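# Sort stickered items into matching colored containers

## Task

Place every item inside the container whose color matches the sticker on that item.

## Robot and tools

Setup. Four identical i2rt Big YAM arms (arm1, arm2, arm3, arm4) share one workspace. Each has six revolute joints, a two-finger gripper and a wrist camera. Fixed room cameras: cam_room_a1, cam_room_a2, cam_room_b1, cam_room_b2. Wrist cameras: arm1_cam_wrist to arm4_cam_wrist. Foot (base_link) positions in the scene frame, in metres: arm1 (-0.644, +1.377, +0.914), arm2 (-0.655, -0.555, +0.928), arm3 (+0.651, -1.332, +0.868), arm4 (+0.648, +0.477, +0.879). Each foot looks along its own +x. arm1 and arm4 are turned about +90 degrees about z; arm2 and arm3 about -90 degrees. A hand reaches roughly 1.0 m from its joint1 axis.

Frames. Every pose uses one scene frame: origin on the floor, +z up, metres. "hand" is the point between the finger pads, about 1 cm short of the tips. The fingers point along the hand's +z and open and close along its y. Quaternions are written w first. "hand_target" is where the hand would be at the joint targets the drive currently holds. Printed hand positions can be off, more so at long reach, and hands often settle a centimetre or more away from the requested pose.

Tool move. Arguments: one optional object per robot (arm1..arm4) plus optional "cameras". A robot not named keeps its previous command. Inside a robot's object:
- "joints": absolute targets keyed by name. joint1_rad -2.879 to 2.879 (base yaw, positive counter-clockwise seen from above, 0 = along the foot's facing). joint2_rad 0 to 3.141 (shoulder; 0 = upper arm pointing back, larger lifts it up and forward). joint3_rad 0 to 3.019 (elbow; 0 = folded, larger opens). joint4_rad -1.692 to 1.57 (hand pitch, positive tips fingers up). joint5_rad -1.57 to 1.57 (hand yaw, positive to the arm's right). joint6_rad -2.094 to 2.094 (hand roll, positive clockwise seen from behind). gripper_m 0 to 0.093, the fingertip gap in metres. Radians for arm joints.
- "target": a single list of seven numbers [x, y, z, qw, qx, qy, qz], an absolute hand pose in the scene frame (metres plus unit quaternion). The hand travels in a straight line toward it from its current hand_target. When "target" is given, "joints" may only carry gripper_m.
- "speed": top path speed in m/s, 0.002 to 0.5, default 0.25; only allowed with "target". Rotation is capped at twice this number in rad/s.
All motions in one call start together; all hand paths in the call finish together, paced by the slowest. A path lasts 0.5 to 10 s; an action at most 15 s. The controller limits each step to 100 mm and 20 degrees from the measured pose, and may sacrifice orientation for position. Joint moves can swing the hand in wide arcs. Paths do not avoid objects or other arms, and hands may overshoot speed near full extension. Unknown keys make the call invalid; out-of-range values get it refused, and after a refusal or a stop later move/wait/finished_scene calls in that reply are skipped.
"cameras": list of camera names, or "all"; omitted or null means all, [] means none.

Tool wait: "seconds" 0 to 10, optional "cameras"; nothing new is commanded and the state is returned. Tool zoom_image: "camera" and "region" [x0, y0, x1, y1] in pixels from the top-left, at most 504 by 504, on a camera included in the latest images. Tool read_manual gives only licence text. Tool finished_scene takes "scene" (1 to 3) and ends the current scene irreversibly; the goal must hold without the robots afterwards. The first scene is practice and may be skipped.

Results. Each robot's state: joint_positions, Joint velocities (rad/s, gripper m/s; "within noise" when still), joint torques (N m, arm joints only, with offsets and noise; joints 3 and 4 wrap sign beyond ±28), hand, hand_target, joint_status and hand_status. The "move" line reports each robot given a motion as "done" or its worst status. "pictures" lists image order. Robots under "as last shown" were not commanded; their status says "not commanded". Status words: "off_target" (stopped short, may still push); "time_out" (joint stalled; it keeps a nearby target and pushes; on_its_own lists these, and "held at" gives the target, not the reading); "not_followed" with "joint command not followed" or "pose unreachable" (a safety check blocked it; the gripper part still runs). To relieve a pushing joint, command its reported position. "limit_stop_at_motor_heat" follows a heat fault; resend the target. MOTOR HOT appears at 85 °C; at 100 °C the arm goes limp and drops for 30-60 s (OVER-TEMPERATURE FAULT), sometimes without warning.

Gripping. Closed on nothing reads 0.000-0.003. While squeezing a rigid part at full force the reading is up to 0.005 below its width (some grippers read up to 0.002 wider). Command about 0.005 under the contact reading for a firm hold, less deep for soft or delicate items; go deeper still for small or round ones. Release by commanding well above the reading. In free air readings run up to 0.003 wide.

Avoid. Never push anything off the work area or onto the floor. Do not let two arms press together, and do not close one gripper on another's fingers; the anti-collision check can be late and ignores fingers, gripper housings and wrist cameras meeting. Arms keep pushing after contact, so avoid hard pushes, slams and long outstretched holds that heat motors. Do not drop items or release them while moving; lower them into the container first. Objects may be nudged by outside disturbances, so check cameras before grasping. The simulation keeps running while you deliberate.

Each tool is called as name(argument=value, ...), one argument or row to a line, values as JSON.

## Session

move(
)

Scene clock: 0.00 s.
Joint torques (N m): no reading
Motor temperatures (°C): arm1=[20 23 27 23 21 21 21] | arm2=[23 24 26 22 22 20 23] | arm3=[24 23 24 23 24 23 23] | arm4=[22 21 24 22 24 21 24]
Heat: arm1: hottest joint3_rad 27 °C; arm2: hottest joint3_rad 26 °C; arm3: hottest joint1_rad 24 °C; arm4: hottest joint3_rad 24 °C.
Joint velocities: within noise
arm1.joint_positions: joint1_rad=+0.263 joint2_rad=+0.541 joint3_rad=+1.448 joint4_rad=-1.274 joint5_rad=+0.156 joint6_rad=+0.460 gripper_m=+0.09396
arm1.joint_status: not commanded
arm1.hand: x=-0.6722 y=+1.5689 z=+1.5123 quat_wxyz=(-0.269, +0.505, -0.648, -0.503) (m; scene frame)
arm1.hand_target: x=-0.6707 y=+1.5650 z=+1.5243 quat_wxyz=(-0.273, +0.499, -0.642, -0.514) (m; scene frame)
arm1.hand_status: not commanded
arm2.joint_positions: joint1_rad=+0.198 joint2_rad=+0.259 joint3_rad=+1.632 joint4_rad=-1.245 joint5_rad=-0.167 joint6_rad=+0.724 gripper_m=+0.09396
arm2.joint_status: not commanded
arm2.hand: x=-0.6328 y=-0.5393 z=+1.6268 quat_wxyz=(-0.736, -0.518, -0.413, +0.142) (m; scene frame)
arm2.hand_target: x=-0.6348 y=-0.5332 z=+1.6300 quat_wxyz=(-0.741, -0.512, -0.410, +0.144) (m; scene frame)
arm2.hand_status: not commanded
arm3.joint_positions: joint1_rad=-0.202 joint2_rad=+0.522 joint3_rad=+1.369 joint4_rad=-1.376 joint5_rad=-0.141 joint6_rad=+0.009 gripper_m=+0.09396
arm3.joint_status: not commanded
arm3.hand: x=+0.6122 y=-1.5130 z=+1.4112 quat_wxyz=(-0.346, -0.682, -0.528, +0.369) (m; scene frame)
arm3.hand_target: x=+0.6130 y=-1.5103 z=+1.4212 quat_wxyz=(-0.352, -0.676, -0.525, +0.378) (m; scene frame)
arm3.hand_status: not commanded
arm4.joint_positions: joint1_rad=+0.128 joint2_rad=+0.492 joint3_rad=+1.422 joint4_rad=-1.388 joint5_rad=-0.180 joint6_rad=-0.624 gripper_m=+0.09396
arm4.joint_status: not commanded
arm4.hand: x=+0.5903 y=+0.6373 z=+1.4468 quat_wxyz=(-0.401, +0.802, -0.272, -0.348) (m; scene frame)
arm4.hand_target: x=+0.5910 y=+0.6334 z=+1.4564 quat_wxyz=(-0.410, +0.797, -0.269, -0.353) (m; scene frame)
arm4.hand_status: not commanded
pictures: arm1_cam_wrist, arm2_cam_wrist, arm3_cam_wrist, arm4_cam_wrist, cam_room_a1, cam_room_a2, cam_room_b1, cam_room_b2
Images, in order (width x height): arm1_cam_wrist 672x504, arm2_cam_wrist 672x504, arm3_cam_wrist 672x504, arm4_cam_wrist 672x504, cam_room_a1 672x504, cam_room_a2 672x504, cam_room_b1 672x504, cam_room_b2 672x504.

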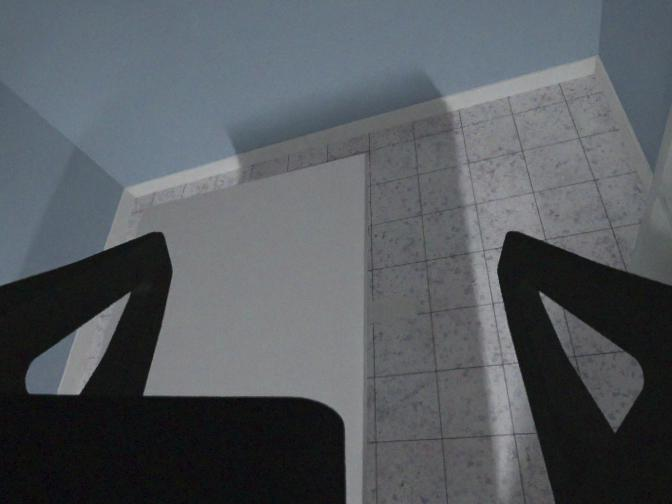

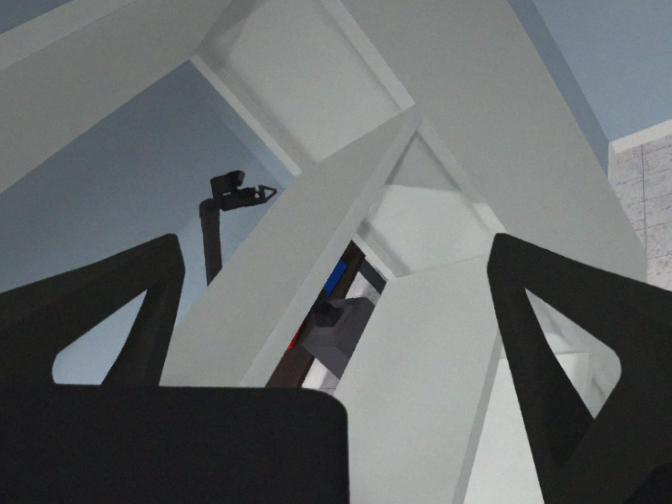

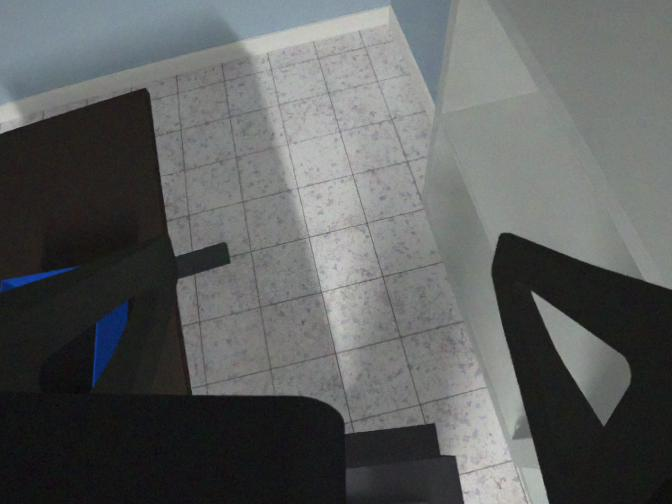

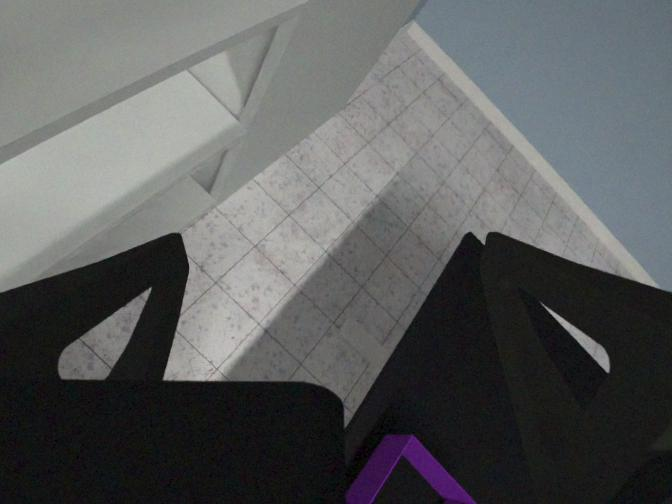

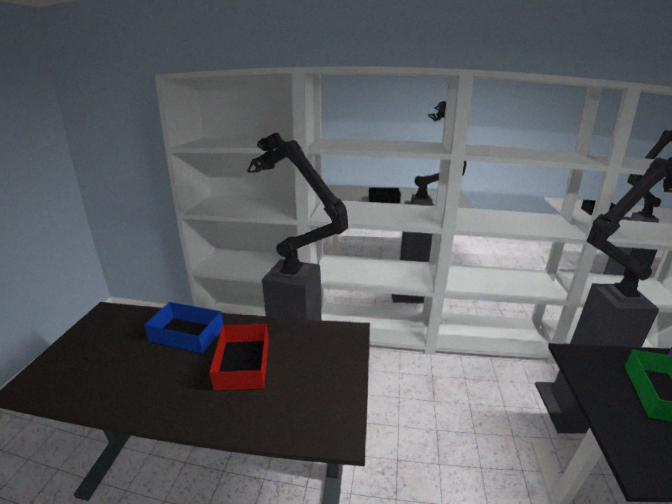

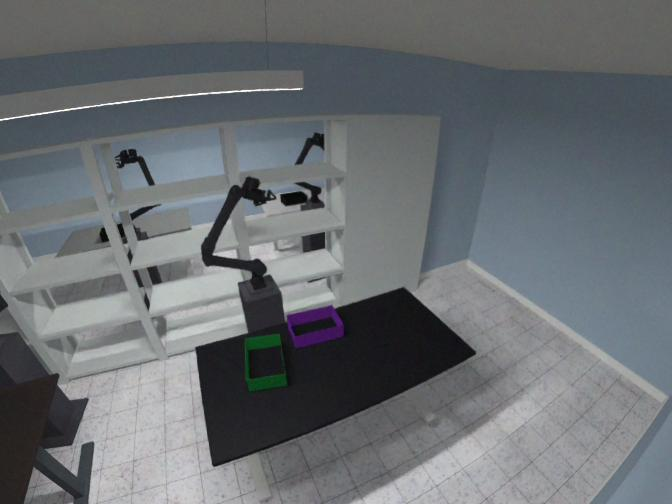

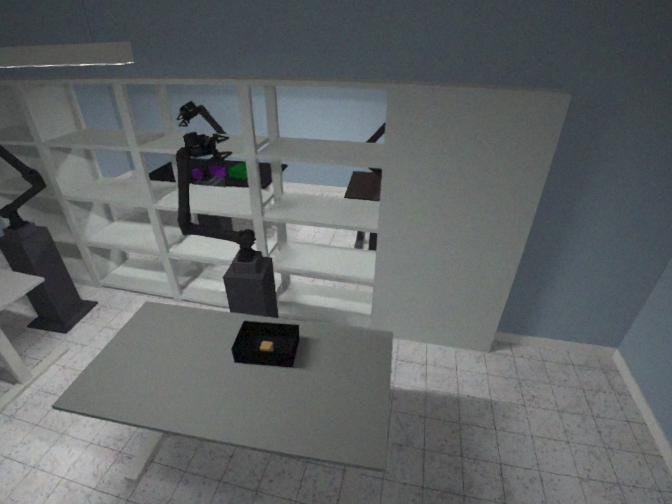

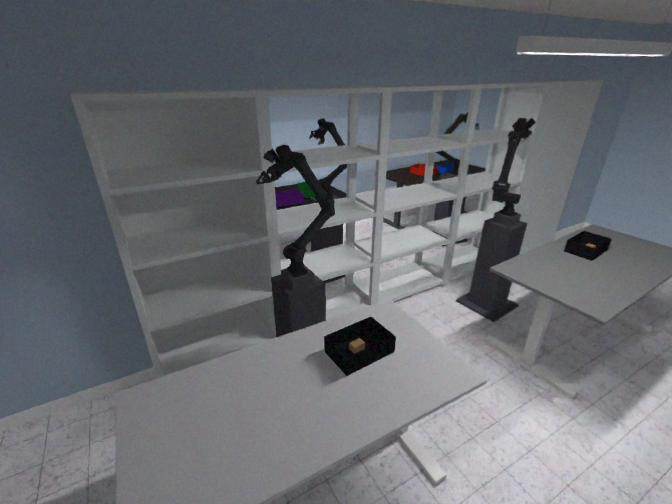

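move(
  arm1={"joints":{"joint1_rad":1.5,"joint5_rad":0,"joint6_rad":0}},
  arm2={"joints":{"joint1_rad":-1.5,"joint5_rad":0,"joint6_rad":0}},
  arm3={"joints":{"joint1_rad":1.65,"joint5_rad":0,"joint6_rad":0}},
  arm4={"joints":{"joint1_rad":-1.55,"joint5_rad":0,"joint6_rad":0}},
  cameras=[],
)

move(
  arm1={"joints":{"joint2_rad":2.05,"joint3_rad":1.82,"joint4_rad":-1.39}},
  arm2={"joints":{"joint2_rad":2.05,"joint3_rad":1.82,"joint4_rad":-1.39}},
  arm3={"joints":{"joint2_rad":2.05,"joint3_rad":1.82,"joint4_rad":-1.39}},
  arm4={"joints":{"joint2_rad":2.05,"joint3_rad":1.82,"joint4_rad":-1.39}},
  cameras=["arm1_cam_wrist","arm2_cam_wrist","arm3_cam_wrist","arm4_cam_wrist"],
)

Scene clock: 11.77 s.
Joint torques (N m): arm1=[-1.03 5.54 10.29 1.94 0.02 -0.05] | arm2=[0.67 9.35 4.85 2.61 0.03 -0.07] | arm3=[2.08 3.37 9.06 1.94 0.05 -0.12] | arm4=[0.85 4.42 7.72 1.57 0.1 0.14]
Motor temperatures (°C): arm1=[20 23 27 23 21 21 21] | arm2=[23 24 26 22 22 20 23] | arm3=[24 23 25 23 24 23 23] | arm4=[22 21 25 22 24 21 24]
Heat: arm1: hottest joint3_rad 27 °C; arm2: hottest joint3_rad 26 °C; arm3: hottest joint3_rad 25 °C; arm4: hottest joint3_rad 25 °C.
move: arm1 done; arm2 done; arm3 done; arm4 done
Joint velocities: within noise
arm1.joint_positions: joint1_rad=+1.492 joint2_rad=+0.541 joint3_rad=+1.448 joint4_rad=-1.274 joint5_rad=+0.000 joint6_rad=+0.008 gripper_m=+0.09398
arm1.joint_status: all done
arm1.hand: x=-0.8313 y=+1.3781 z=+1.5135 quat_wxyz=(-0.002, +0.820, -0.007, -0.573) (m; scene frame)
arm1.hand_target: x=-0.8270 y=+1.3766 z=+1.5255 quat_wxyz=(-0.002, +0.812, +0.000, -0.584) (m; scene frame)
arm1.hand_status: not commanded
arm2.joint_positions: joint1_rad=-1.499 joint2_rad=+0.259 joint3_rad=+1.632 joint4_rad=-1.245 joint5_rad=-0.001 joint6_rad=+0.014 gripper_m=+0.09399
arm2.joint_status: all done
arm2.hand: x=-0.6489 y=-0.5558 z=+1.6270 quat_wxyz=(-0.076, -0.659, -0.059, +0.746) (m; scene frame)
arm2.hand_target: x=-0.6426 y=-0.5545 z=+1.6302 quat_wxyz=(-0.070, -0.652, -0.062, +0.752) (m; scene frame)
arm2.hand_status: not commanded
arm3.joint_positions: joint1_rad=+1.639 joint2_rad=+0.522 joint3_rad=+1.369 joint4_rad=-1.376 joint5_rad=+0.000 joint6_rad=+0.007 gripper_m=+0.09398
arm3.joint_status: all done
arm3.hand: x=+0.8427 y=-1.3347 z=+1.4082 quat_wxyz=(-0.498, -0.022, -0.866, +0.017) (m; scene frame)
arm3.hand_target: x=+0.8401 y=-1.3324 z=+1.4182 quat_wxyz=(-0.509, -0.014, -0.860, +0.017) (m; scene frame)
arm3.hand_status: not commanded
arm4.joint_positions: joint1_rad=-1.547 joint2_rad=+0.492 joint3_rad=+1.422 joint4_rad=-1.388 joint5_rad=-0.001 joint6_rad=-0.013 gripper_m=+0.09399
arm4.joint_status: all done
arm4.hand: x=+0.8189 y=+0.4926 z=+1.4450 quat_wxyz=(-0.526, +0.041, -0.849, -0.017) (m; scene frame)
arm4.hand_target: x=+0.8151 y=+0.4915 z=+1.4547 quat_wxyz=(-0.536, +0.033, -0.843, -0.019) (m; scene frame)
arm4.hand_status: not commanded
pictures: none
No camera images: "cameras" was empty.

Scene clock: 13.67 s.
Joint torques (N m): arm1=[-0.67 -18.14 12.89 -0.01 0.01 -0.03] | arm2=[0.67 -20.95 11.08 0.14 0.03 -0.07] | arm3=[1.96 -24 10.02 -0.47 0.07 -0.11] | arm4=[0.56 -23.47 9.96 -0.24 0.1 0.15]
Motor temperatures (°C): arm1=[20 24 28 23 21 21 21] | arm2=[23 25 26 22 22 20 23] | arm3=[24 23 25 23 24 23 23] | arm4=[22 22 25 22 24 21 24]
Heat: arm1: hottest joint3_rad 28 °C; arm2: hottest joint3_rad 26 °C; arm3: hottest joint3_rad 25 °C; arm4: hottest joint3_rad 25 °C.
move: arm1 done; arm2 done; arm3 done; arm4 done
Joint velocities: within noise
arm1.joint_positions: joint1_rad=+1.492 joint2_rad=+2.059 joint3_rad=+1.787 joint4_rad=-1.381 joint5_rad=+0.000 joint6_rad=+0.008 gripper_m=+0.09398
arm1.joint_status: all done
arm1.hand: x=-1.2497 y=+1.3835 z=+1.0093 quat_wxyz=(-0.001, +0.999, -0.009, +0.033) (m; scene frame)
arm1.hand_target: x=-1.2585 y=+1.3788 z=+1.0263 quat_wxyz=(-0.001, +1.000, -0.001, +0.017) (m; scene frame)
arm1.hand_status: not commanded
arm2.joint_positions: joint1_rad=-1.499 joint2_rad=+2.029 joint3_rad=+1.810 joint4_rad=-1.378 joint5_rad=-0.001 joint6_rad=+0.014 gripper_m=+0.09399
arm2.joint_status: all done
arm2.hand: x=-1.2611 y=-0.6713 z=+1.0383 quat_wxyz=(+0.002, -0.996, -0.087, -0.014) (m; scene frame)
arm2.hand_target: x=-1.2610 y=-0.6703 z=+1.0293 quat_wxyz=(+0.004, -0.995, -0.094, -0.026) (m; scene frame)
arm2.hand_status: not commanded
arm3.joint_positions: joint1_rad=+1.639 joint2_rad=+2.060 joint3_rad=+1.801 joint4_rad=-1.385 joint5_rad=+0.000 joint6_rad=+0.007 gripper_m=+0.09398
arm3.joint_status: all done
arm3.hand: x=+1.2610 y=-1.3629 z=+0.9587 quat_wxyz=(+0.036, -0.030, -0.999, +0.006) (m; scene frame)
arm3.hand_target: x=+1.2666 y=-1.3562 z=+0.9710 quat_wxyz=(+0.024, -0.021, -0.999, +0.006) (m; scene frame)
arm3.hand_status: not commanded
arm4.joint_positions: joint1_rad=-1.547 joint2_rad=+2.050 joint3_rad=+1.790 joint4_rad=-1.386 joint5_rad=-0.001 joint6_rad=-0.013 gripper_m=+0.09399
arm4.joint_status: all done
arm4.hand: x=+1.2538 y=+0.5263 z=+0.9683 quat_wxyz=(+0.040, +0.047, -0.998, +0.002) (m; scene frame)
arm4.hand_target: x=+1.2631 y=+0.5247 z=+0.9787 quat_wxyz=(+0.027, +0.038, -0.999, +0.003) (m; scene frame)
arm4.hand_status: not commanded
pictures: arm1_cam_wrist, arm2_cam_wrist, arm3_cam_wrist, arm4_cam_wrist
Images, in order (width x height): arm1_cam_wrist 672x504, arm2_cam_wrist 672x504, arm3_cam_wrist 672x504, arm4_cam_wrist 672x504.

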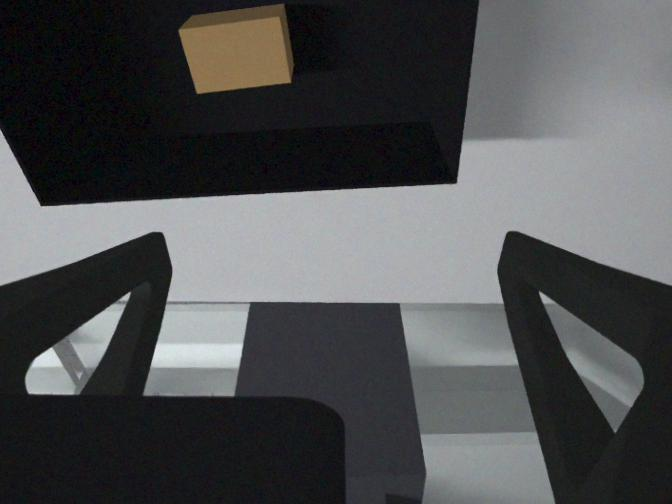

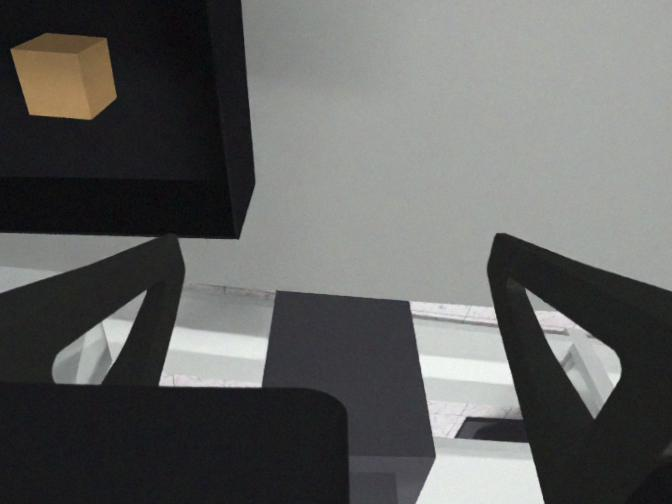

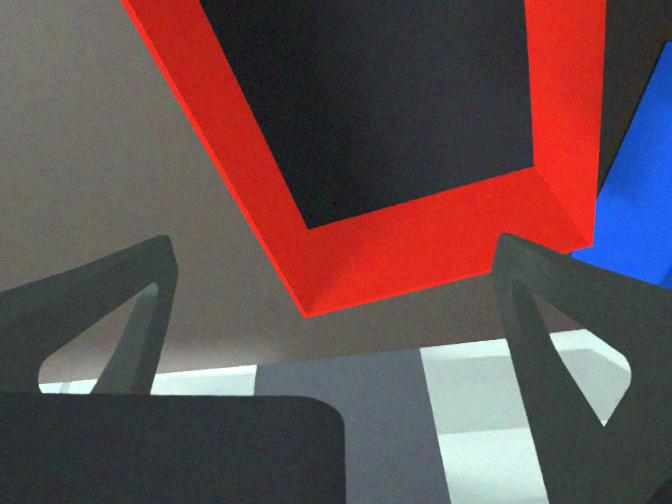

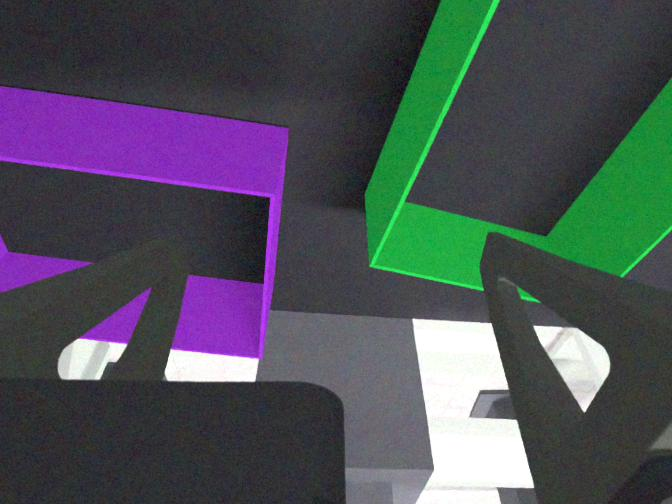

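move(
  cameras=["cam_room_b1","cam_room_b2"],
)

zoom_image(
  camera="cam_room_b1",
  region=[220, 310, 310, 378],
)

zoom_image(
  camera="cam_room_b2",
  region=[315, 315, 405, 383],
)

zoom_image(
  camera="cam_room_b2",
  region=[556, 222, 616, 267],
)

Scene clock: 18.87 s.
Joint torques (N m): arm1=[-1.61 -18.55 13.03 0.13 0 -0.04] | arm2=[0.67 -20.95 11.11 0.13 0.03 -0.07] | arm3=[1.85 -23.82 9.96 -0.44 0.06 -0.11] | arm4=[0.26 -23.36 9.89 -0.25 0.12 0.17]
Motor temperatures (°C): arm1=[20 24 29 23 21 21 21] | arm2=[23 25 27 22 22 20 23] | arm3=[24 24 26 23 24 23 23] | arm4=[22 22 27 22 24 21 24]
Heat: arm1: hottest joint3_rad 29 °C; arm2: hottest joint3_rad 27 °C; arm3: hottest joint3_rad 26 °C; arm4: hottest joint3_rad 27 °C.
Joint velocities: within noise
arm1.joint_positions: joint1_rad=+1.492 joint2_rad=+2.059 joint3_rad=+1.787 joint4_rad=-1.381 joint5_rad=+0.000 joint6_rad=+0.008 gripper_m=+0.09398
arm1.joint_status: all done
arm1.hand: x=-1.2497 y=+1.3835 z=+1.0093 quat_wxyz=(-0.001, +0.999, -0.009, +0.033) (m; scene frame)
arm1.hand_target: x=-1.2585 y=+1.3788 z=+1.0263 quat_wxyz=(-0.001, +1.000, -0.001, +0.017) (m; scene frame)
arm1.hand_status: not commanded
arm2.joint_positions: joint1_rad=-1.499 joint2_rad=+2.029 joint3_rad=+1.810 joint4_rad=-1.378 joint5_rad=-0.001 joint6_rad=+0.014 gripper_m=+0.09399
arm2.joint_status: all done
arm2.hand: x=-1.2611 y=-0.6713 z=+1.0383 quat_wxyz=(+0.002, -0.996, -0.087, -0.014) (m; scene frame)
arm2.hand_target: x=-1.2610 y=-0.6703 z=+1.0293 quat_wxyz=(+0.004, -0.995, -0.094, -0.026) (m; scene frame)
arm2.hand_status: not commanded
arm3.joint_positions: joint1_rad=+1.639 joint2_rad=+2.060 joint3_rad=+1.801 joint4_rad=-1.385 joint5_rad=+0.000 joint6_rad=+0.007 gripper_m=+0.09398
arm3.joint_status: all done
arm3.hand: x=+1.2610 y=-1.3629 z=+0.9587 quat_wxyz=(+0.036, -0.030, -0.999, +0.006) (m; scene frame)
arm3.hand_target: x=+1.2666 y=-1.3562 z=+0.9710 quat_wxyz=(+0.024, -0.021, -0.999, +0.006) (m; scene frame)
arm3.hand_status: not commanded
arm4.joint_positions: joint1_rad=-1.547 joint2_rad=+2.050 joint3_rad=+1.790 joint4_rad=-1.386 joint5_rad=-0.001 joint6_rad=-0.013 gripper_m=+0.09399
arm4.joint_status: all done
arm4.hand: x=+1.2538 y=+0.5263 z=+0.9683 quat_wxyz=(+0.040, +0.047, -0.998, +0.002) (m; scene frame)
arm4.hand_target: x=+1.2631 y=+0.5247 z=+0.9787 quat_wxyz=(+0.027, +0.038, -0.999, +0.003) (m; scene frame)
arm4.hand_status: not commanded
pictures: cam_room_b1, cam_room_b2
Images, in order (width x height): cam_room_b1 672x504, cam_room_b2 672x504.

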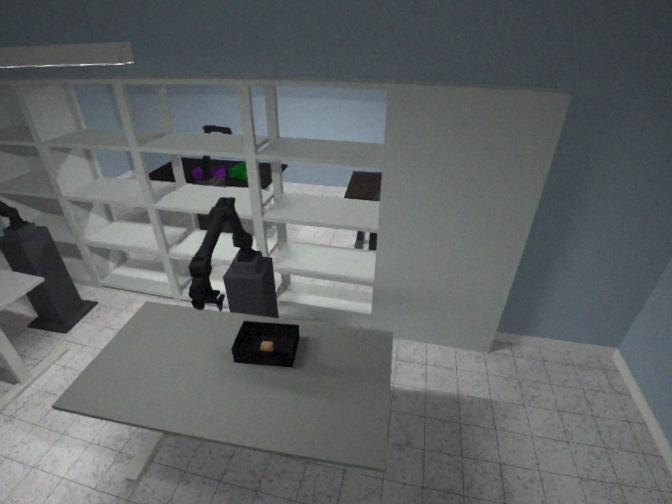

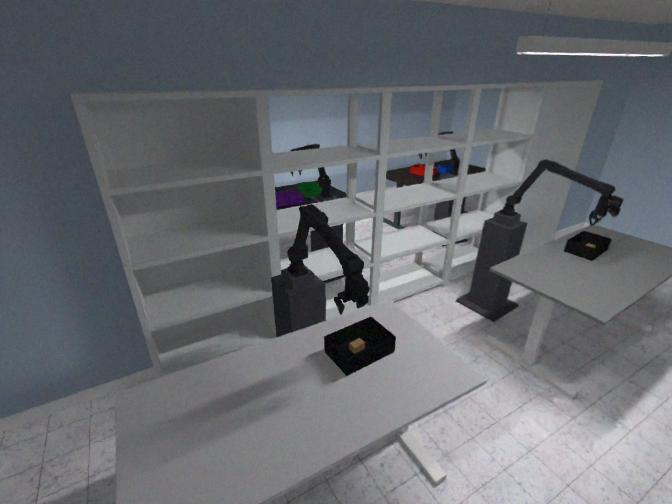

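Scaled by 5.600.

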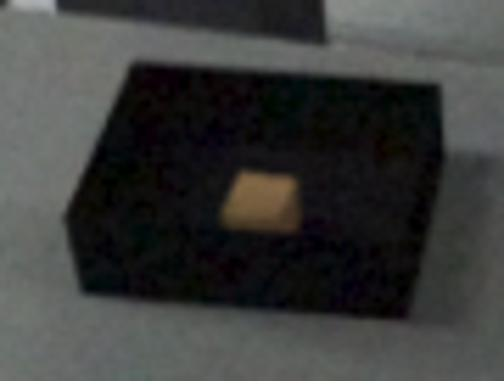

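Scaled by 5.600.

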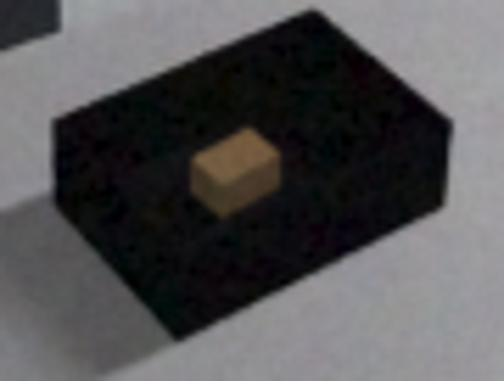

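Scaled by 8.400.

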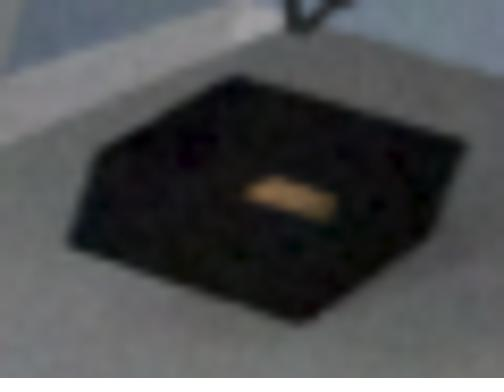

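move(
  arm1={"joints":{"joint1_rad":1.91,"joint2_rad":0.8,"joint3_rad":0.31,"joint4_rad":0.05}},
  arm2={"joints":{"joint1_rad":-0.815,"joint2_rad":0.8,"joint3_rad":0.31,"joint4_rad":0.05}},
  arm3={"joints":{"joint2_rad":0.3115,"joint3_rad":0.544,"joint4_rad":-0.389}},
  arm4={"joints":{"joint2_rad":0.3115,"joint3_rad":0.544,"joint4_rad":-0.389}},
  cameras=["arm1_cam_wrist","arm2_cam_wrist"],
)

Scene clock: 59.27 s.
Joint torques (N m): arm1=[-1.79 -0.79 11.58 2.48 0.01 -0.02] | arm2=[0.21 -4.54 10.44 3.36 0.11 -0.05] | arm3=[1.96 1.85 10.09 2.5 0.05 -0.12] | arm4=[0.73 1.96 10.21 2.13 0.14 0.16]
Motor temperatures (°C): arm1=[20 26 34 23 21 21 21] | arm2=[23 26 29 22 22 20 23] | arm3=[24 26 29 23 24 23 23] | arm4=[22 24 33 22 24 21 24]
Heat: arm1: hottest joint3_rad 34 °C; arm2: hottest joint3_rad 29 °C; arm3: hottest joint3_rad 29 °C; arm4: hottest joint3_rad 33 °C.
move: arm1 done; arm2 done; arm3 done; arm4 done
Joint velocities: within noise
arm1.joint_positions: joint1_rad=+1.909 joint2_rad=+0.809 joint3_rad=+0.302 joint4_rad=+0.030 joint5_rad=+0.000 joint6_rad=+0.004 gripper_m=+0.09398
arm1.joint_status: all done
arm1.hand: x=-0.9739 y=+1.2340 z=+1.0719 quat_wxyz=(+0.104, +0.833, +0.172, -0.515) (m; scene frame)
arm1.hand_target: x=-0.9774 y=+1.2319 z=+1.0837 quat_wxyz=(+0.106, +0.823, +0.173, -0.531) (m; scene frame)
arm1.hand_status: not commanded
arm2.joint_positions: joint1_rad=-0.809 joint2_rad=+0.809 joint3_rad=+0.317 joint4_rad=+0.029 joint5_rad=-0.003 joint6_rad=+0.011 gripper_m=+0.09399
arm2.joint_status: all done
arm2.hand: x=-0.8891 y=-0.8379 z=+1.0881 quat_wxyz=(-0.227, -0.772, -0.359, +0.473) (m; scene frame)
arm2.hand_target: x=-0.8912 y=-0.8361 z=+1.0916 quat_wxyz=(-0.225, -0.766, -0.358, +0.484) (m; scene frame)
arm2.hand_status: not commanded
arm3.joint_positions: joint1_rad=+1.639 joint2_rad=+0.308 joint3_rad=+0.544 joint4_rad=-0.404 joint5_rad=+0.000 joint6_rad=+0.007 gripper_m=+0.09398
arm3.joint_status: all done
arm3.hand: x=+0.9456 y=-1.3426 z=+1.2264 quat_wxyz=(-0.646, -0.018, -0.763, +0.020) (m; scene frame)
arm3.hand_target: x=+0.9471 y=-1.3395 z=+1.2289 quat_wxyz=(-0.650, -0.011, -0.759, +0.019) (m; scene frame)
arm3.hand_status: not commanded
arm4.joint_positions: joint1_rad=-1.547 joint2_rad=+0.312 joint3_rad=+0.536 joint4_rad=-0.408 joint5_rad=-0.001 joint6_rad=-0.013 gripper_m=+0.09399
arm4.joint_status: all done
arm4.hand: x=+0.9452 y=+0.5021 z=+1.2284 quat_wxyz=(-0.636, +0.037, -0.770, -0.021) (m; scene frame)
arm4.hand_target: x=+0.9456 y=+0.5010 z=+1.2384 quat_wxyz=(-0.647, +0.030, -0.761, -0.024) (m; scene frame)
arm4.hand_status: not commanded
pictures: arm1_cam_wrist, arm2_cam_wrist
Images, in order (width x height): arm1_cam_wrist 672x504, arm2_cam_wrist 672x504.

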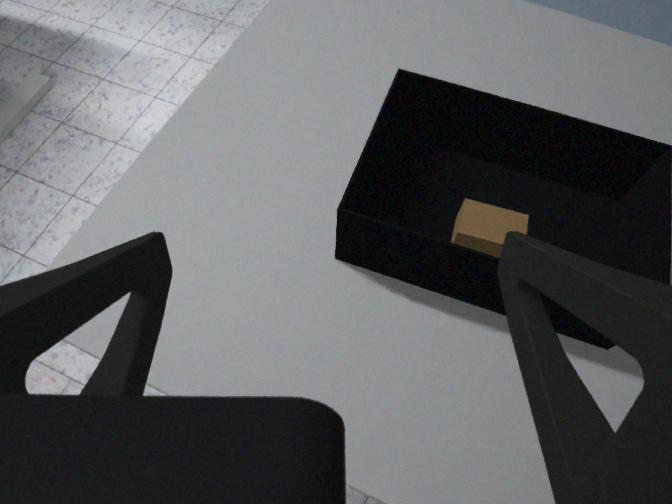

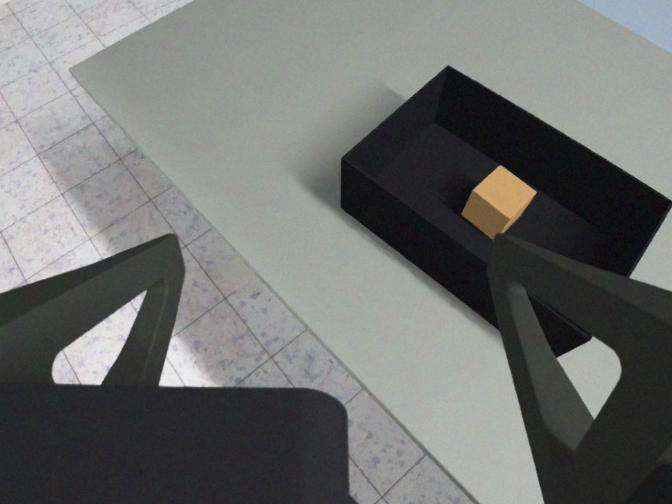

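zoom_image(
  camera="arm2_cam_wrist",
  region=[430, 140, 560, 250],
)

zoom_image(
  camera="arm1_cam_wrist",
  region=[420, 170, 560, 280],
)

Scaled by 3.877.

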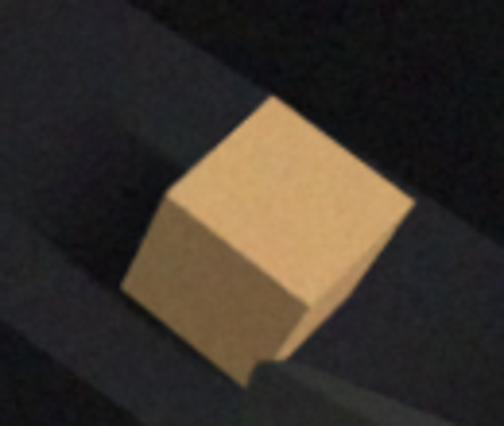

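Scaled by 3.600.

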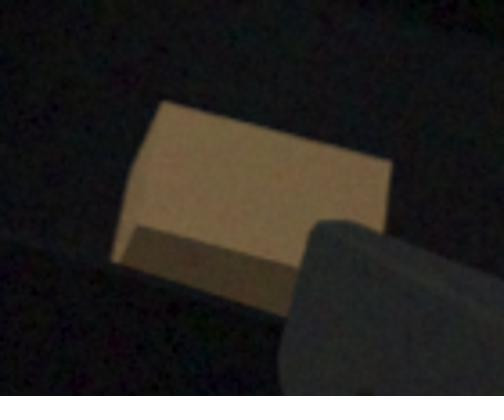

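move(
  arm1={"joints":{"joint1_rad":1.613,"joint2_rad":1.95,"joint3_rad":1.55,"joint4_rad":-1.17,"joint6_rad":1.55}},
  arm2={"joints":{"joint1_rad":-1.1,"joint2_rad":2.05,"joint3_rad":1.65,"joint4_rad":-1.17,"joint6_rad":-1.05}},
  cameras=["arm1_cam_wrist","arm2_cam_wrist"],
)

Scene clock: 115.63 s.
Joint torques (N m): arm1=[-2.2 -15.27 13.94 -0.1 0.15 0.1] | arm2=[0.79 -20.6 13.52 0.05 -0.04 -0.08] | arm3=[2.14 2.02 10.06 2.52 0.04 -0.12] | arm4=[0.5 1.67 10.18 2.09 0.15 0.16]
Motor temperatures (°C): arm1=[20 24 34 23 21 21 21] | arm2=[23 25 31 22 22 20 23] | arm3=[24 24 30 23 24 23 23] | arm4=[22 23 34 22 24 21 24]
Heat: arm1: hottest joint3_rad 34 °C; arm2: hottest joint3_rad 31 °C; arm3: hottest joint3_rad 30 °C; arm4: hottest joint3_rad 34 °C.
move: arm1 done; arm2 done
Joint velocities: within noise
arm1.joint_positions: joint1_rad=+1.614 joint2_rad=+1.952 joint3_rad=+1.500 joint4_rad=-1.160 joint5_rad=+0.000 joint6_rad=+1.542 gripper_m=+0.09402
arm1.joint_status: all done
arm1.hand: x=-1.1988 y=+1.3152 z=+0.9671 quat_wxyz=(-0.011, +0.755, -0.656, +0.007) (m; scene frame)
arm1.hand_target: x=-1.2164 y=+1.3139 z=+0.9854 quat_wxyz=(+0.005, +0.752, -0.659, -0.007) (m; scene frame)
arm1.hand_status: not commanded
arm2.joint_positions: joint1_rad=-1.100 joint2_rad=+2.033 joint3_rad=+1.603 joint4_rad=-1.157 joint5_rad=-0.002 joint6_rad=-1.035 gripper_m=+0.09401
arm2.joint_status: all done
arm2.hand: x=-1.1503 y=-0.8851 z=+0.9606 quat_wxyz=(-0.002, -0.688, -0.725, -0.009) (m; scene frame)
arm2.hand_target: x=-1.1620 y=-0.8927 z=+0.9669 quat_wxyz=(+0.000, -0.683, -0.730, -0.001) (m; scene frame)
arm2.hand_status: not commanded
arm3, arm4: as last shown
pictures: arm1_cam_wrist, arm2_cam_wrist
Images, in order (width x height): arm1_cam_wrist 672x504, arm2_cam_wrist 672x504.

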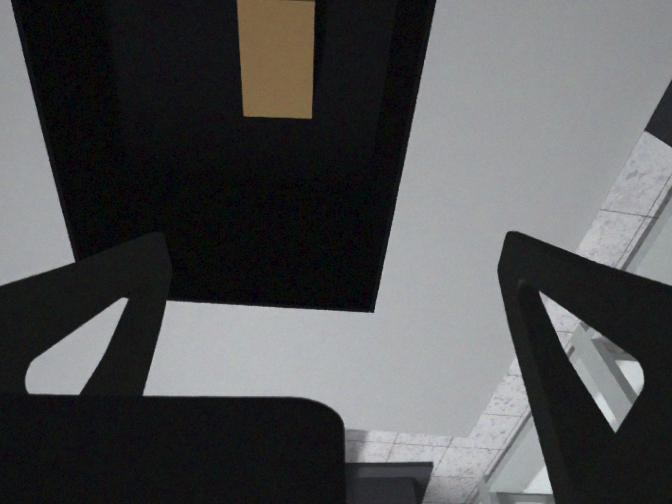

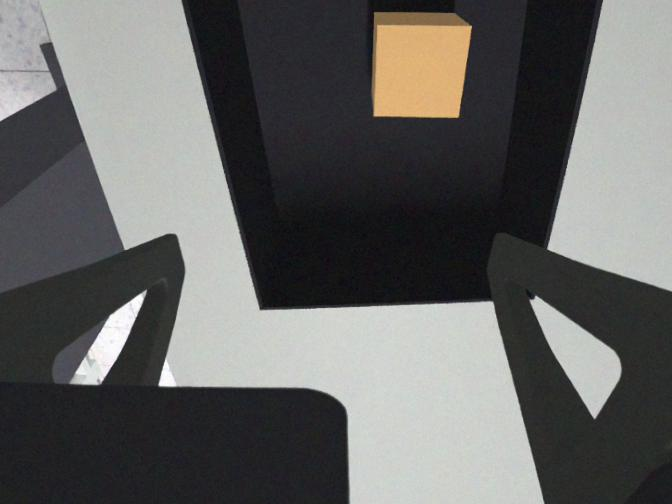

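move(
  arm1={"target":[-1.242,1.307,0.84,0,0.735,-0.678,0],"speed":0.2},
  arm2={"target":[-1.205,-0.881,0.845,0,0.6737,0.739,0],"speed":0.2},
  cameras=["arm1_cam_wrist","arm2_cam_wrist"],
)

Scene clock: 147.40 s.
Joint torques (N m): arm1=[-1.03 -17.73 12.03 0.81 0.03 0.16] | arm2=[0.56 -21.42 12.62 1.05 -0.11 -0.09] | arm3=[2.02 1.85 10.11 2.52 0.03 -0.12] | arm4=[0.62 1.67 10.25 2.11 0.14 0.2]
Motor temperatures (°C): arm1=[20 26 35 23 21 21 21] | arm2=[23 27 32 22 22 20 23] | arm3=[24 24 31 23 24 23 23] | arm4=[22 22 35 22 24 21 24]
Heat: arm1: hottest joint3_rad 35 °C; arm2: hottest joint3_rad 32 °C; arm3: hottest joint3_rad 31 °C; arm4: hottest joint3_rad 35 °C.
move: arm1 off_target; arm2 off_target
Joint velocities: within noise
arm1.joint_positions: joint1_rad=+1.614 joint2_rad=+2.206 joint3_rad=+1.504 joint4_rad=-0.943 joint5_rad=-0.003 joint6_rad=+1.599 gripper_m=+0.09402
arm1.joint_status: not commanded
arm1.hand: x=-1.2161 y=+1.3133 z=+0.8261 quat_wxyz=(-0.022, +0.736, -0.677, +0.019) (m; scene frame)
arm1.hand_target: x=-1.2410 y=+1.3071 z=+0.8410 quat_wxyz=(+0.000, +0.735, -0.678, +0.000) (m; scene frame)
arm1.hand_status: off_target (0.030 m and 3.4 deg from the pose sent, 0.135 m and 3.8 deg at the start)
arm2.joint_positions: joint1_rad=-1.149 joint2_rad=+2.249 joint3_rad=+1.645 joint4_rad=-0.997 joint5_rad=-0.002 joint6_rad=-1.113 gripper_m=+0.09401
arm2.joint_status: not commanded
arm2.hand: x=-1.1867 y=-0.8726 z=+0.8461 quat_wxyz=(-0.005, -0.678, -0.735, -0.016) (m; scene frame)
arm2.hand_target: x=-1.2043 y=-0.8805 z=+0.8454 quat_wxyz=(+0.000, -0.674, -0.739, +0.000) (m; scene frame)
arm2.hand_status: off_target (0.020 m and 2.0 deg from the pose sent, 0.128 m and 2.5 deg at the start)
arm3, arm4: as last shown
pictures: arm1_cam_wrist, arm2_cam_wrist
Images, in order (width x height): arm1_cam_wrist 672x504, arm2_cam_wrist 672x504.

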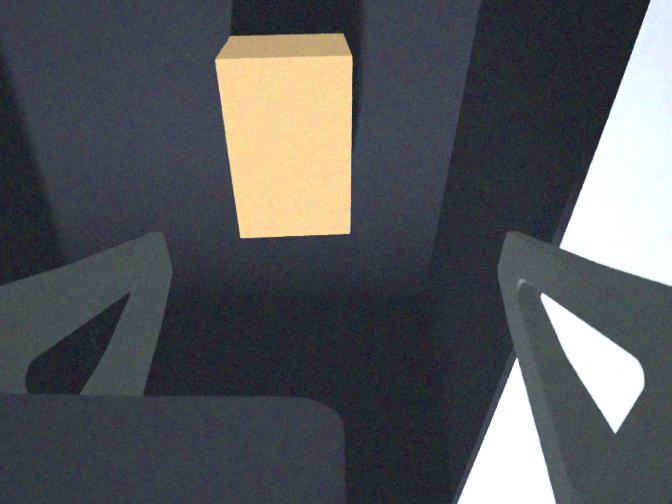

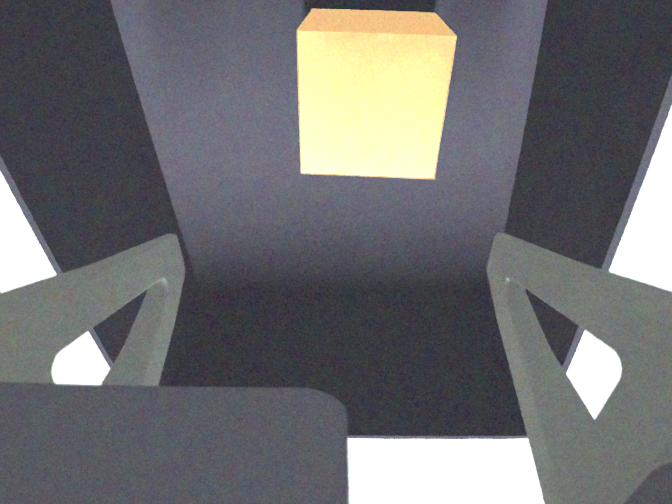

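move(
  arm1={"target":[-1.2585,1.306,0.752,0.0177,0.735,-0.678,0.0191],"speed":0.12},
  arm2={"target":[-1.217,-0.899,0.746,0,0.6737,0.739,0],"speed":0.12},
  cameras=["arm1_cam_wrist","arm2_cam_wrist"],
)

Scene clock: 166.40 s.
Joint torques (N m): arm1=[-2.43 -17.38 11.04 0.69 0.03 -0.01] | arm2=[1.44 -22.24 12.26 1.11 -0.13 0.06] | arm3=[2.02 2.08 10.09 2.5 0.06 -0.11] | arm4=[0.5 1.85 10.37 2.15 0.13 0.15]
Motor temperatures (°C): arm1=[20 26 34 23 21 21 21] | arm2=[23 26 35 22 22 20 23] | arm3=[24 24 31 23 24 23 23] | arm4=[22 22 35 22 24 21 24]
Heat: arm1: hottest joint3_rad 34 °C; arm2: hottest joint3_rad 35 °C; arm3: hottest joint3_rad 31 °C; arm4: hottest joint3_rad 35 °C.
move: arm1 off_target; arm2 off_target
Joint velocities: within noise
arm1.joint_positions: joint1_rad=+1.614 joint2_rad=+2.376 joint3_rad=+1.574 joint4_rad=-0.826 joint5_rad=-0.054 joint6_rad=+1.599 gripper_m=+0.09402
arm1.joint_status: not commanded
arm1.hand: x=-1.2351 y=+1.3028 z=+0.7472 quat_wxyz=(+0.000, +0.735, -0.677, +0.032) (m; scene frame)
arm1.hand_target: x=-1.2577 y=+1.3063 z=+0.7528 quat_wxyz=(+0.018, +0.735, -0.678, +0.019) (m; scene frame)
arm1.hand_status: off_target (0.024 m and 2.5 deg from the pose sent, 0.086 m and 4.6 deg at the start)
arm2.joint_positions: joint1_rad=-1.146 joint2_rad=+2.449 joint3_rad=+1.741 joint4_rad=-0.892 joint5_rad=-0.002 joint6_rad=-1.114 gripper_m=+0.09401
arm2.joint_status: not commanded
arm2.hand: x=-1.2026 y=-0.8846 z=+0.7516 quat_wxyz=(-0.005, -0.676, -0.736, -0.016) (m; scene frame)
arm2.hand_target: x=-1.2161 y=-0.8985 z=+0.7468 quat_wxyz=(+0.000, -0.674, -0.739, +0.000) (m; scene frame)
arm2.hand_status: off_target (0.021 m and 1.9 deg from the pose sent, 0.108 m and 2.0 deg at the start)
arm3, arm4: as last shown
pictures: arm1_cam_wrist, arm2_cam_wrist
Images, in order (width x height): arm1_cam_wrist 672x504, arm2_cam_wrist 672x504.

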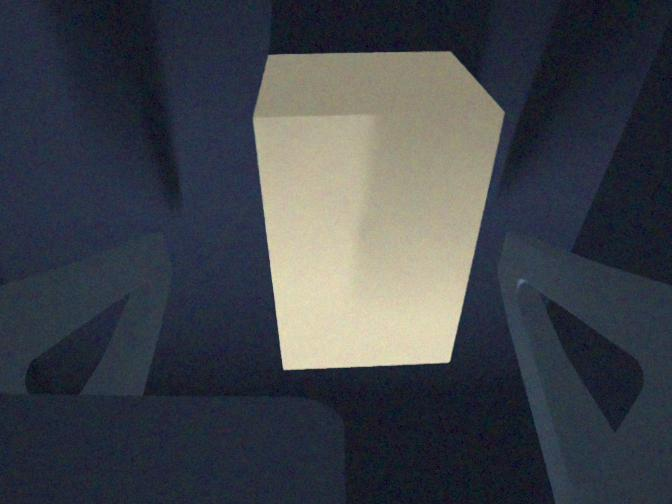

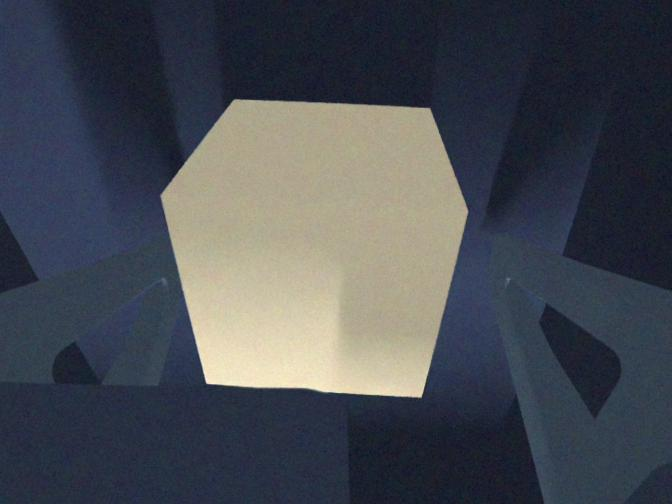

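move(
  arm1={"target":[-1.250,1.320,0.752,0.0177,0.735,-0.678,0.0191],"speed":0.12},
  arm2={"target":[-1.211,-0.910,0.746,0,0.6737,0.739,0],"speed":0.12},
  cameras=["arm1_cam_wrist","arm2_cam_wrist"],
)

Scene clock: 175.60 s.
Joint torques (N m): arm1=[-1.96 -18.78 7.88 0.72 -0.01 0] | arm2=[1.14 -22.01 11.86 1.03 -0.12 0.2] | arm3=[2.08 2.08 10.11 2.51 0.04 -0.11] | arm4=[0.44 1.26 10.39 2.19 0.14 0.17]
Motor temperatures (°C): arm1=[20 26 35 23 21 21 21] | arm2=[23 27 35 22 22 20 23] | arm3=[24 24 31 23 24 23 23] | arm4=[22 22 36 22 24 21 24]
Heat: arm1: hottest joint3_rad 35 °C; arm2: hottest joint3_rad 35 °C; arm3: hottest joint3_rad 31 °C; arm4: hottest joint3_rad 36 °C.
move: arm1 done; arm2 off_target
Joint velocities: within noise
arm1.joint_positions: joint1_rad=+1.588 joint2_rad=+2.376 joint3_rad=+1.574 joint4_rad=-0.808 joint5_rad=-0.054 joint6_rad=+1.578 gripper_m=+0.09402
arm1.joint_status: not commanded
arm1.hand: x=-1.2413 y=+1.3175 z=+0.7471 quat_wxyz=(+0.008, +0.734, -0.679, +0.026) (m; scene frame)
arm1.hand_target: x=-1.2499 y=+1.3202 z=+0.7522 quat_wxyz=(+0.018, +0.735, -0.678, +0.019) (m; scene frame)
arm1.hand_status: done (0.010 m and 1.4 deg from the pose sent, 0.023 m and 2.5 deg at the start)
arm2.joint_positions: joint1_rad=-1.125 joint2_rad=+2.449 joint3_rad=+1.751 joint4_rad=-0.892 joint5_rad=-0.002 joint6_rad=-1.109 gripper_m=+0.09401
arm2.joint_status: not commanded
arm2.hand: x=-1.1997 y=-0.8987 z=+0.7544 quat_wxyz=(-0.003, -0.670, -0.742, -0.011) (m; scene frame)
arm2.hand_target: x=-1.2103 y=-0.9097 z=+0.7466 quat_wxyz=(+0.000, -0.674, -0.739, +0.000) (m; scene frame)
arm2.hand_status: off_target (0.018 m and 1.4 deg from the pose sent, 0.027 m and 1.9 deg at the start)
arm3, arm4: as last shown
pictures: arm1_cam_wrist, arm2_cam_wrist
Images, in order (width x height): arm1_cam_wrist 672x504, arm2_cam_wrist 672x504.

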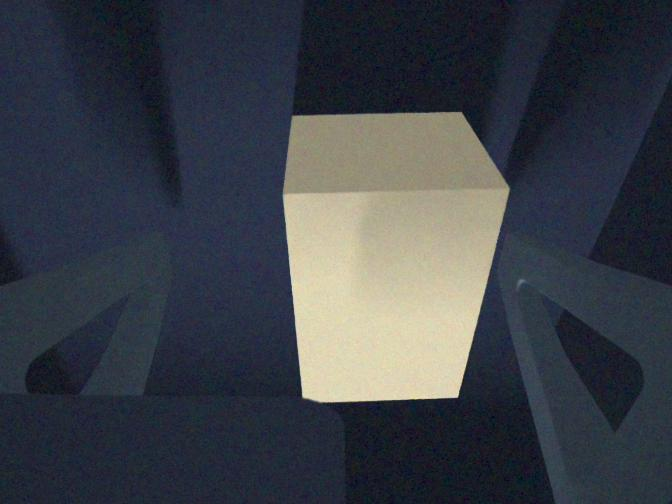

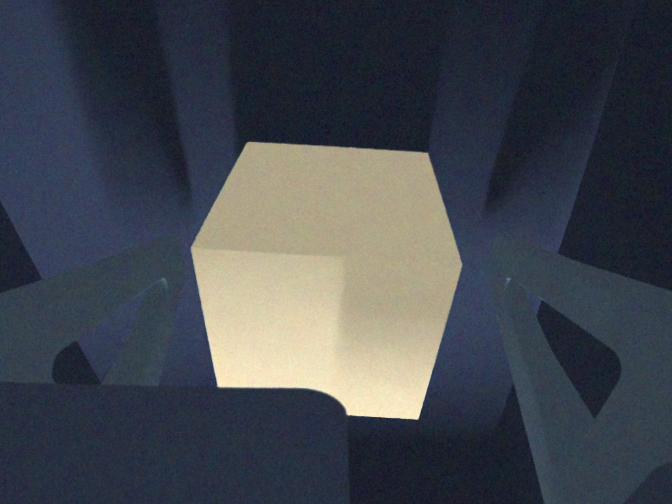

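move(
  arm1={"target":[-1.232,1.320,0.752,0.0177,0.735,-0.678,0.0191],"speed":0.12},
  arm2={"joints":{"gripper_m":0.043}},
  cameras=["arm1_cam_wrist","arm2_cam_wrist"],
)

Scene clock: 187.00 s.
Joint torques (N m): arm1=[-2.14 -20.66 6.5 0.64 0.02 0.03] | arm2=[1.14 -22.12 11.77 1.05 -0.13 0.19] | arm3=[1.96 2.02 10.09 2.51 0.05 -0.13] | arm4=[0.38 1.9 10.18 2.07 0.14 0.15]
Motor temperatures (°C): arm1=[20 26 34 23 21 21 21] | arm2=[23 27 35 22 22 20 23] | arm3=[24 24 31 23 24 23 23] | arm4=[22 22 36 22 24 21 24]
Heat: arm1: hottest joint3_rad 34 °C; arm2: hottest joint3_rad 35 °C; arm3: hottest joint3_rad 31 °C; arm4: hottest joint3_rad 36 °C.
move: arm1 off_target; arm2 off_target
Joint velocities: within noise
arm1.joint_positions: joint1_rad=+1.588 joint2_rad=+2.367 joint3_rad=+1.514 joint4_rad=-0.769 joint5_rad=-0.055 joint6_rad=+1.578 gripper_m=+0.09401
arm1.joint_status: not commanded
arm1.hand: x=-1.2221 y=+1.3190 z=+0.7368 quat_wxyz=(+0.004, +0.734, -0.679, +0.031) (m; scene frame)
arm1.hand_target: x=-1.2319 y=+1.3201 z=+0.7519 quat_wxyz=(+0.018, +0.735, -0.678, +0.019) (m; scene frame)
arm1.hand_status: off_target (0.018 m and 2.1 deg from the pose sent, 0.011 m and 1.4 deg at the start)
arm2.joint_positions: joint1_rad=-1.125 joint2_rad=+2.450 joint3_rad=+1.752 joint4_rad=-0.892 joint5_rad=-0.002 joint6_rad=-1.107 gripper_m=+0.05342
arm2.joint_status: gripper_m off_target (ended at +0.05345, target +0.04300)
arm2.hand: x=-1.2002 y=-0.8990 z=+0.7546 quat_wxyz=(-0.003, -0.671, -0.741, -0.010) (m; scene frame)
arm2.hand_target: x=-1.2102 y=-0.9096 z=+0.7464 quat_wxyz=(+0.000, -0.674, -0.739, +0.000) (m; scene frame)
arm2.hand_status: not commanded
arm3, arm4: as last shown
pictures: arm1_cam_wrist, arm2_cam_wrist
Images, in order (width x height): arm1_cam_wrist 672x504, arm2_cam_wrist 672x504.

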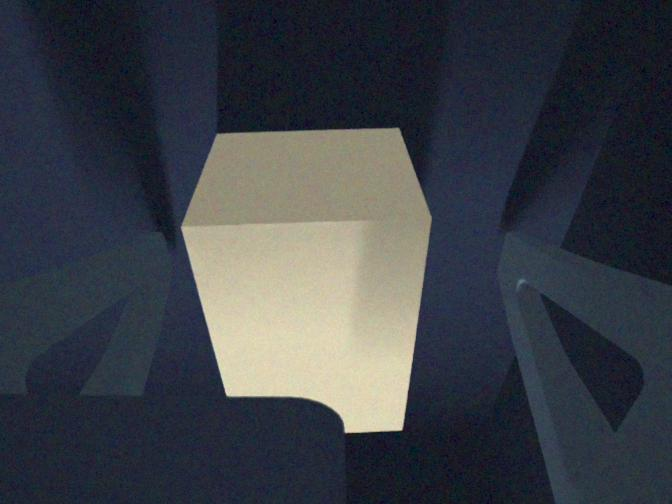

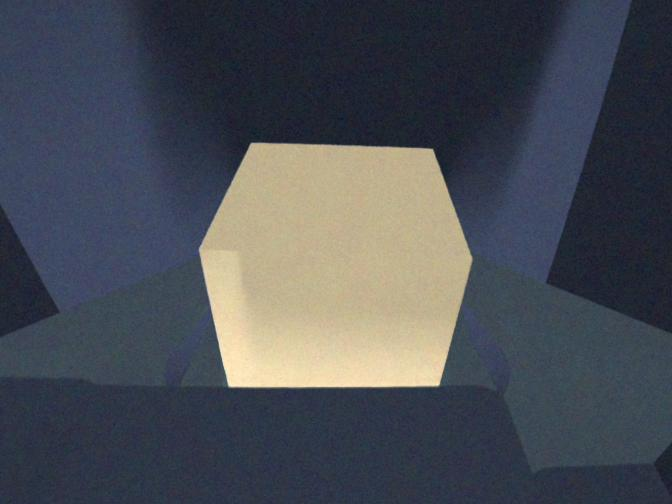

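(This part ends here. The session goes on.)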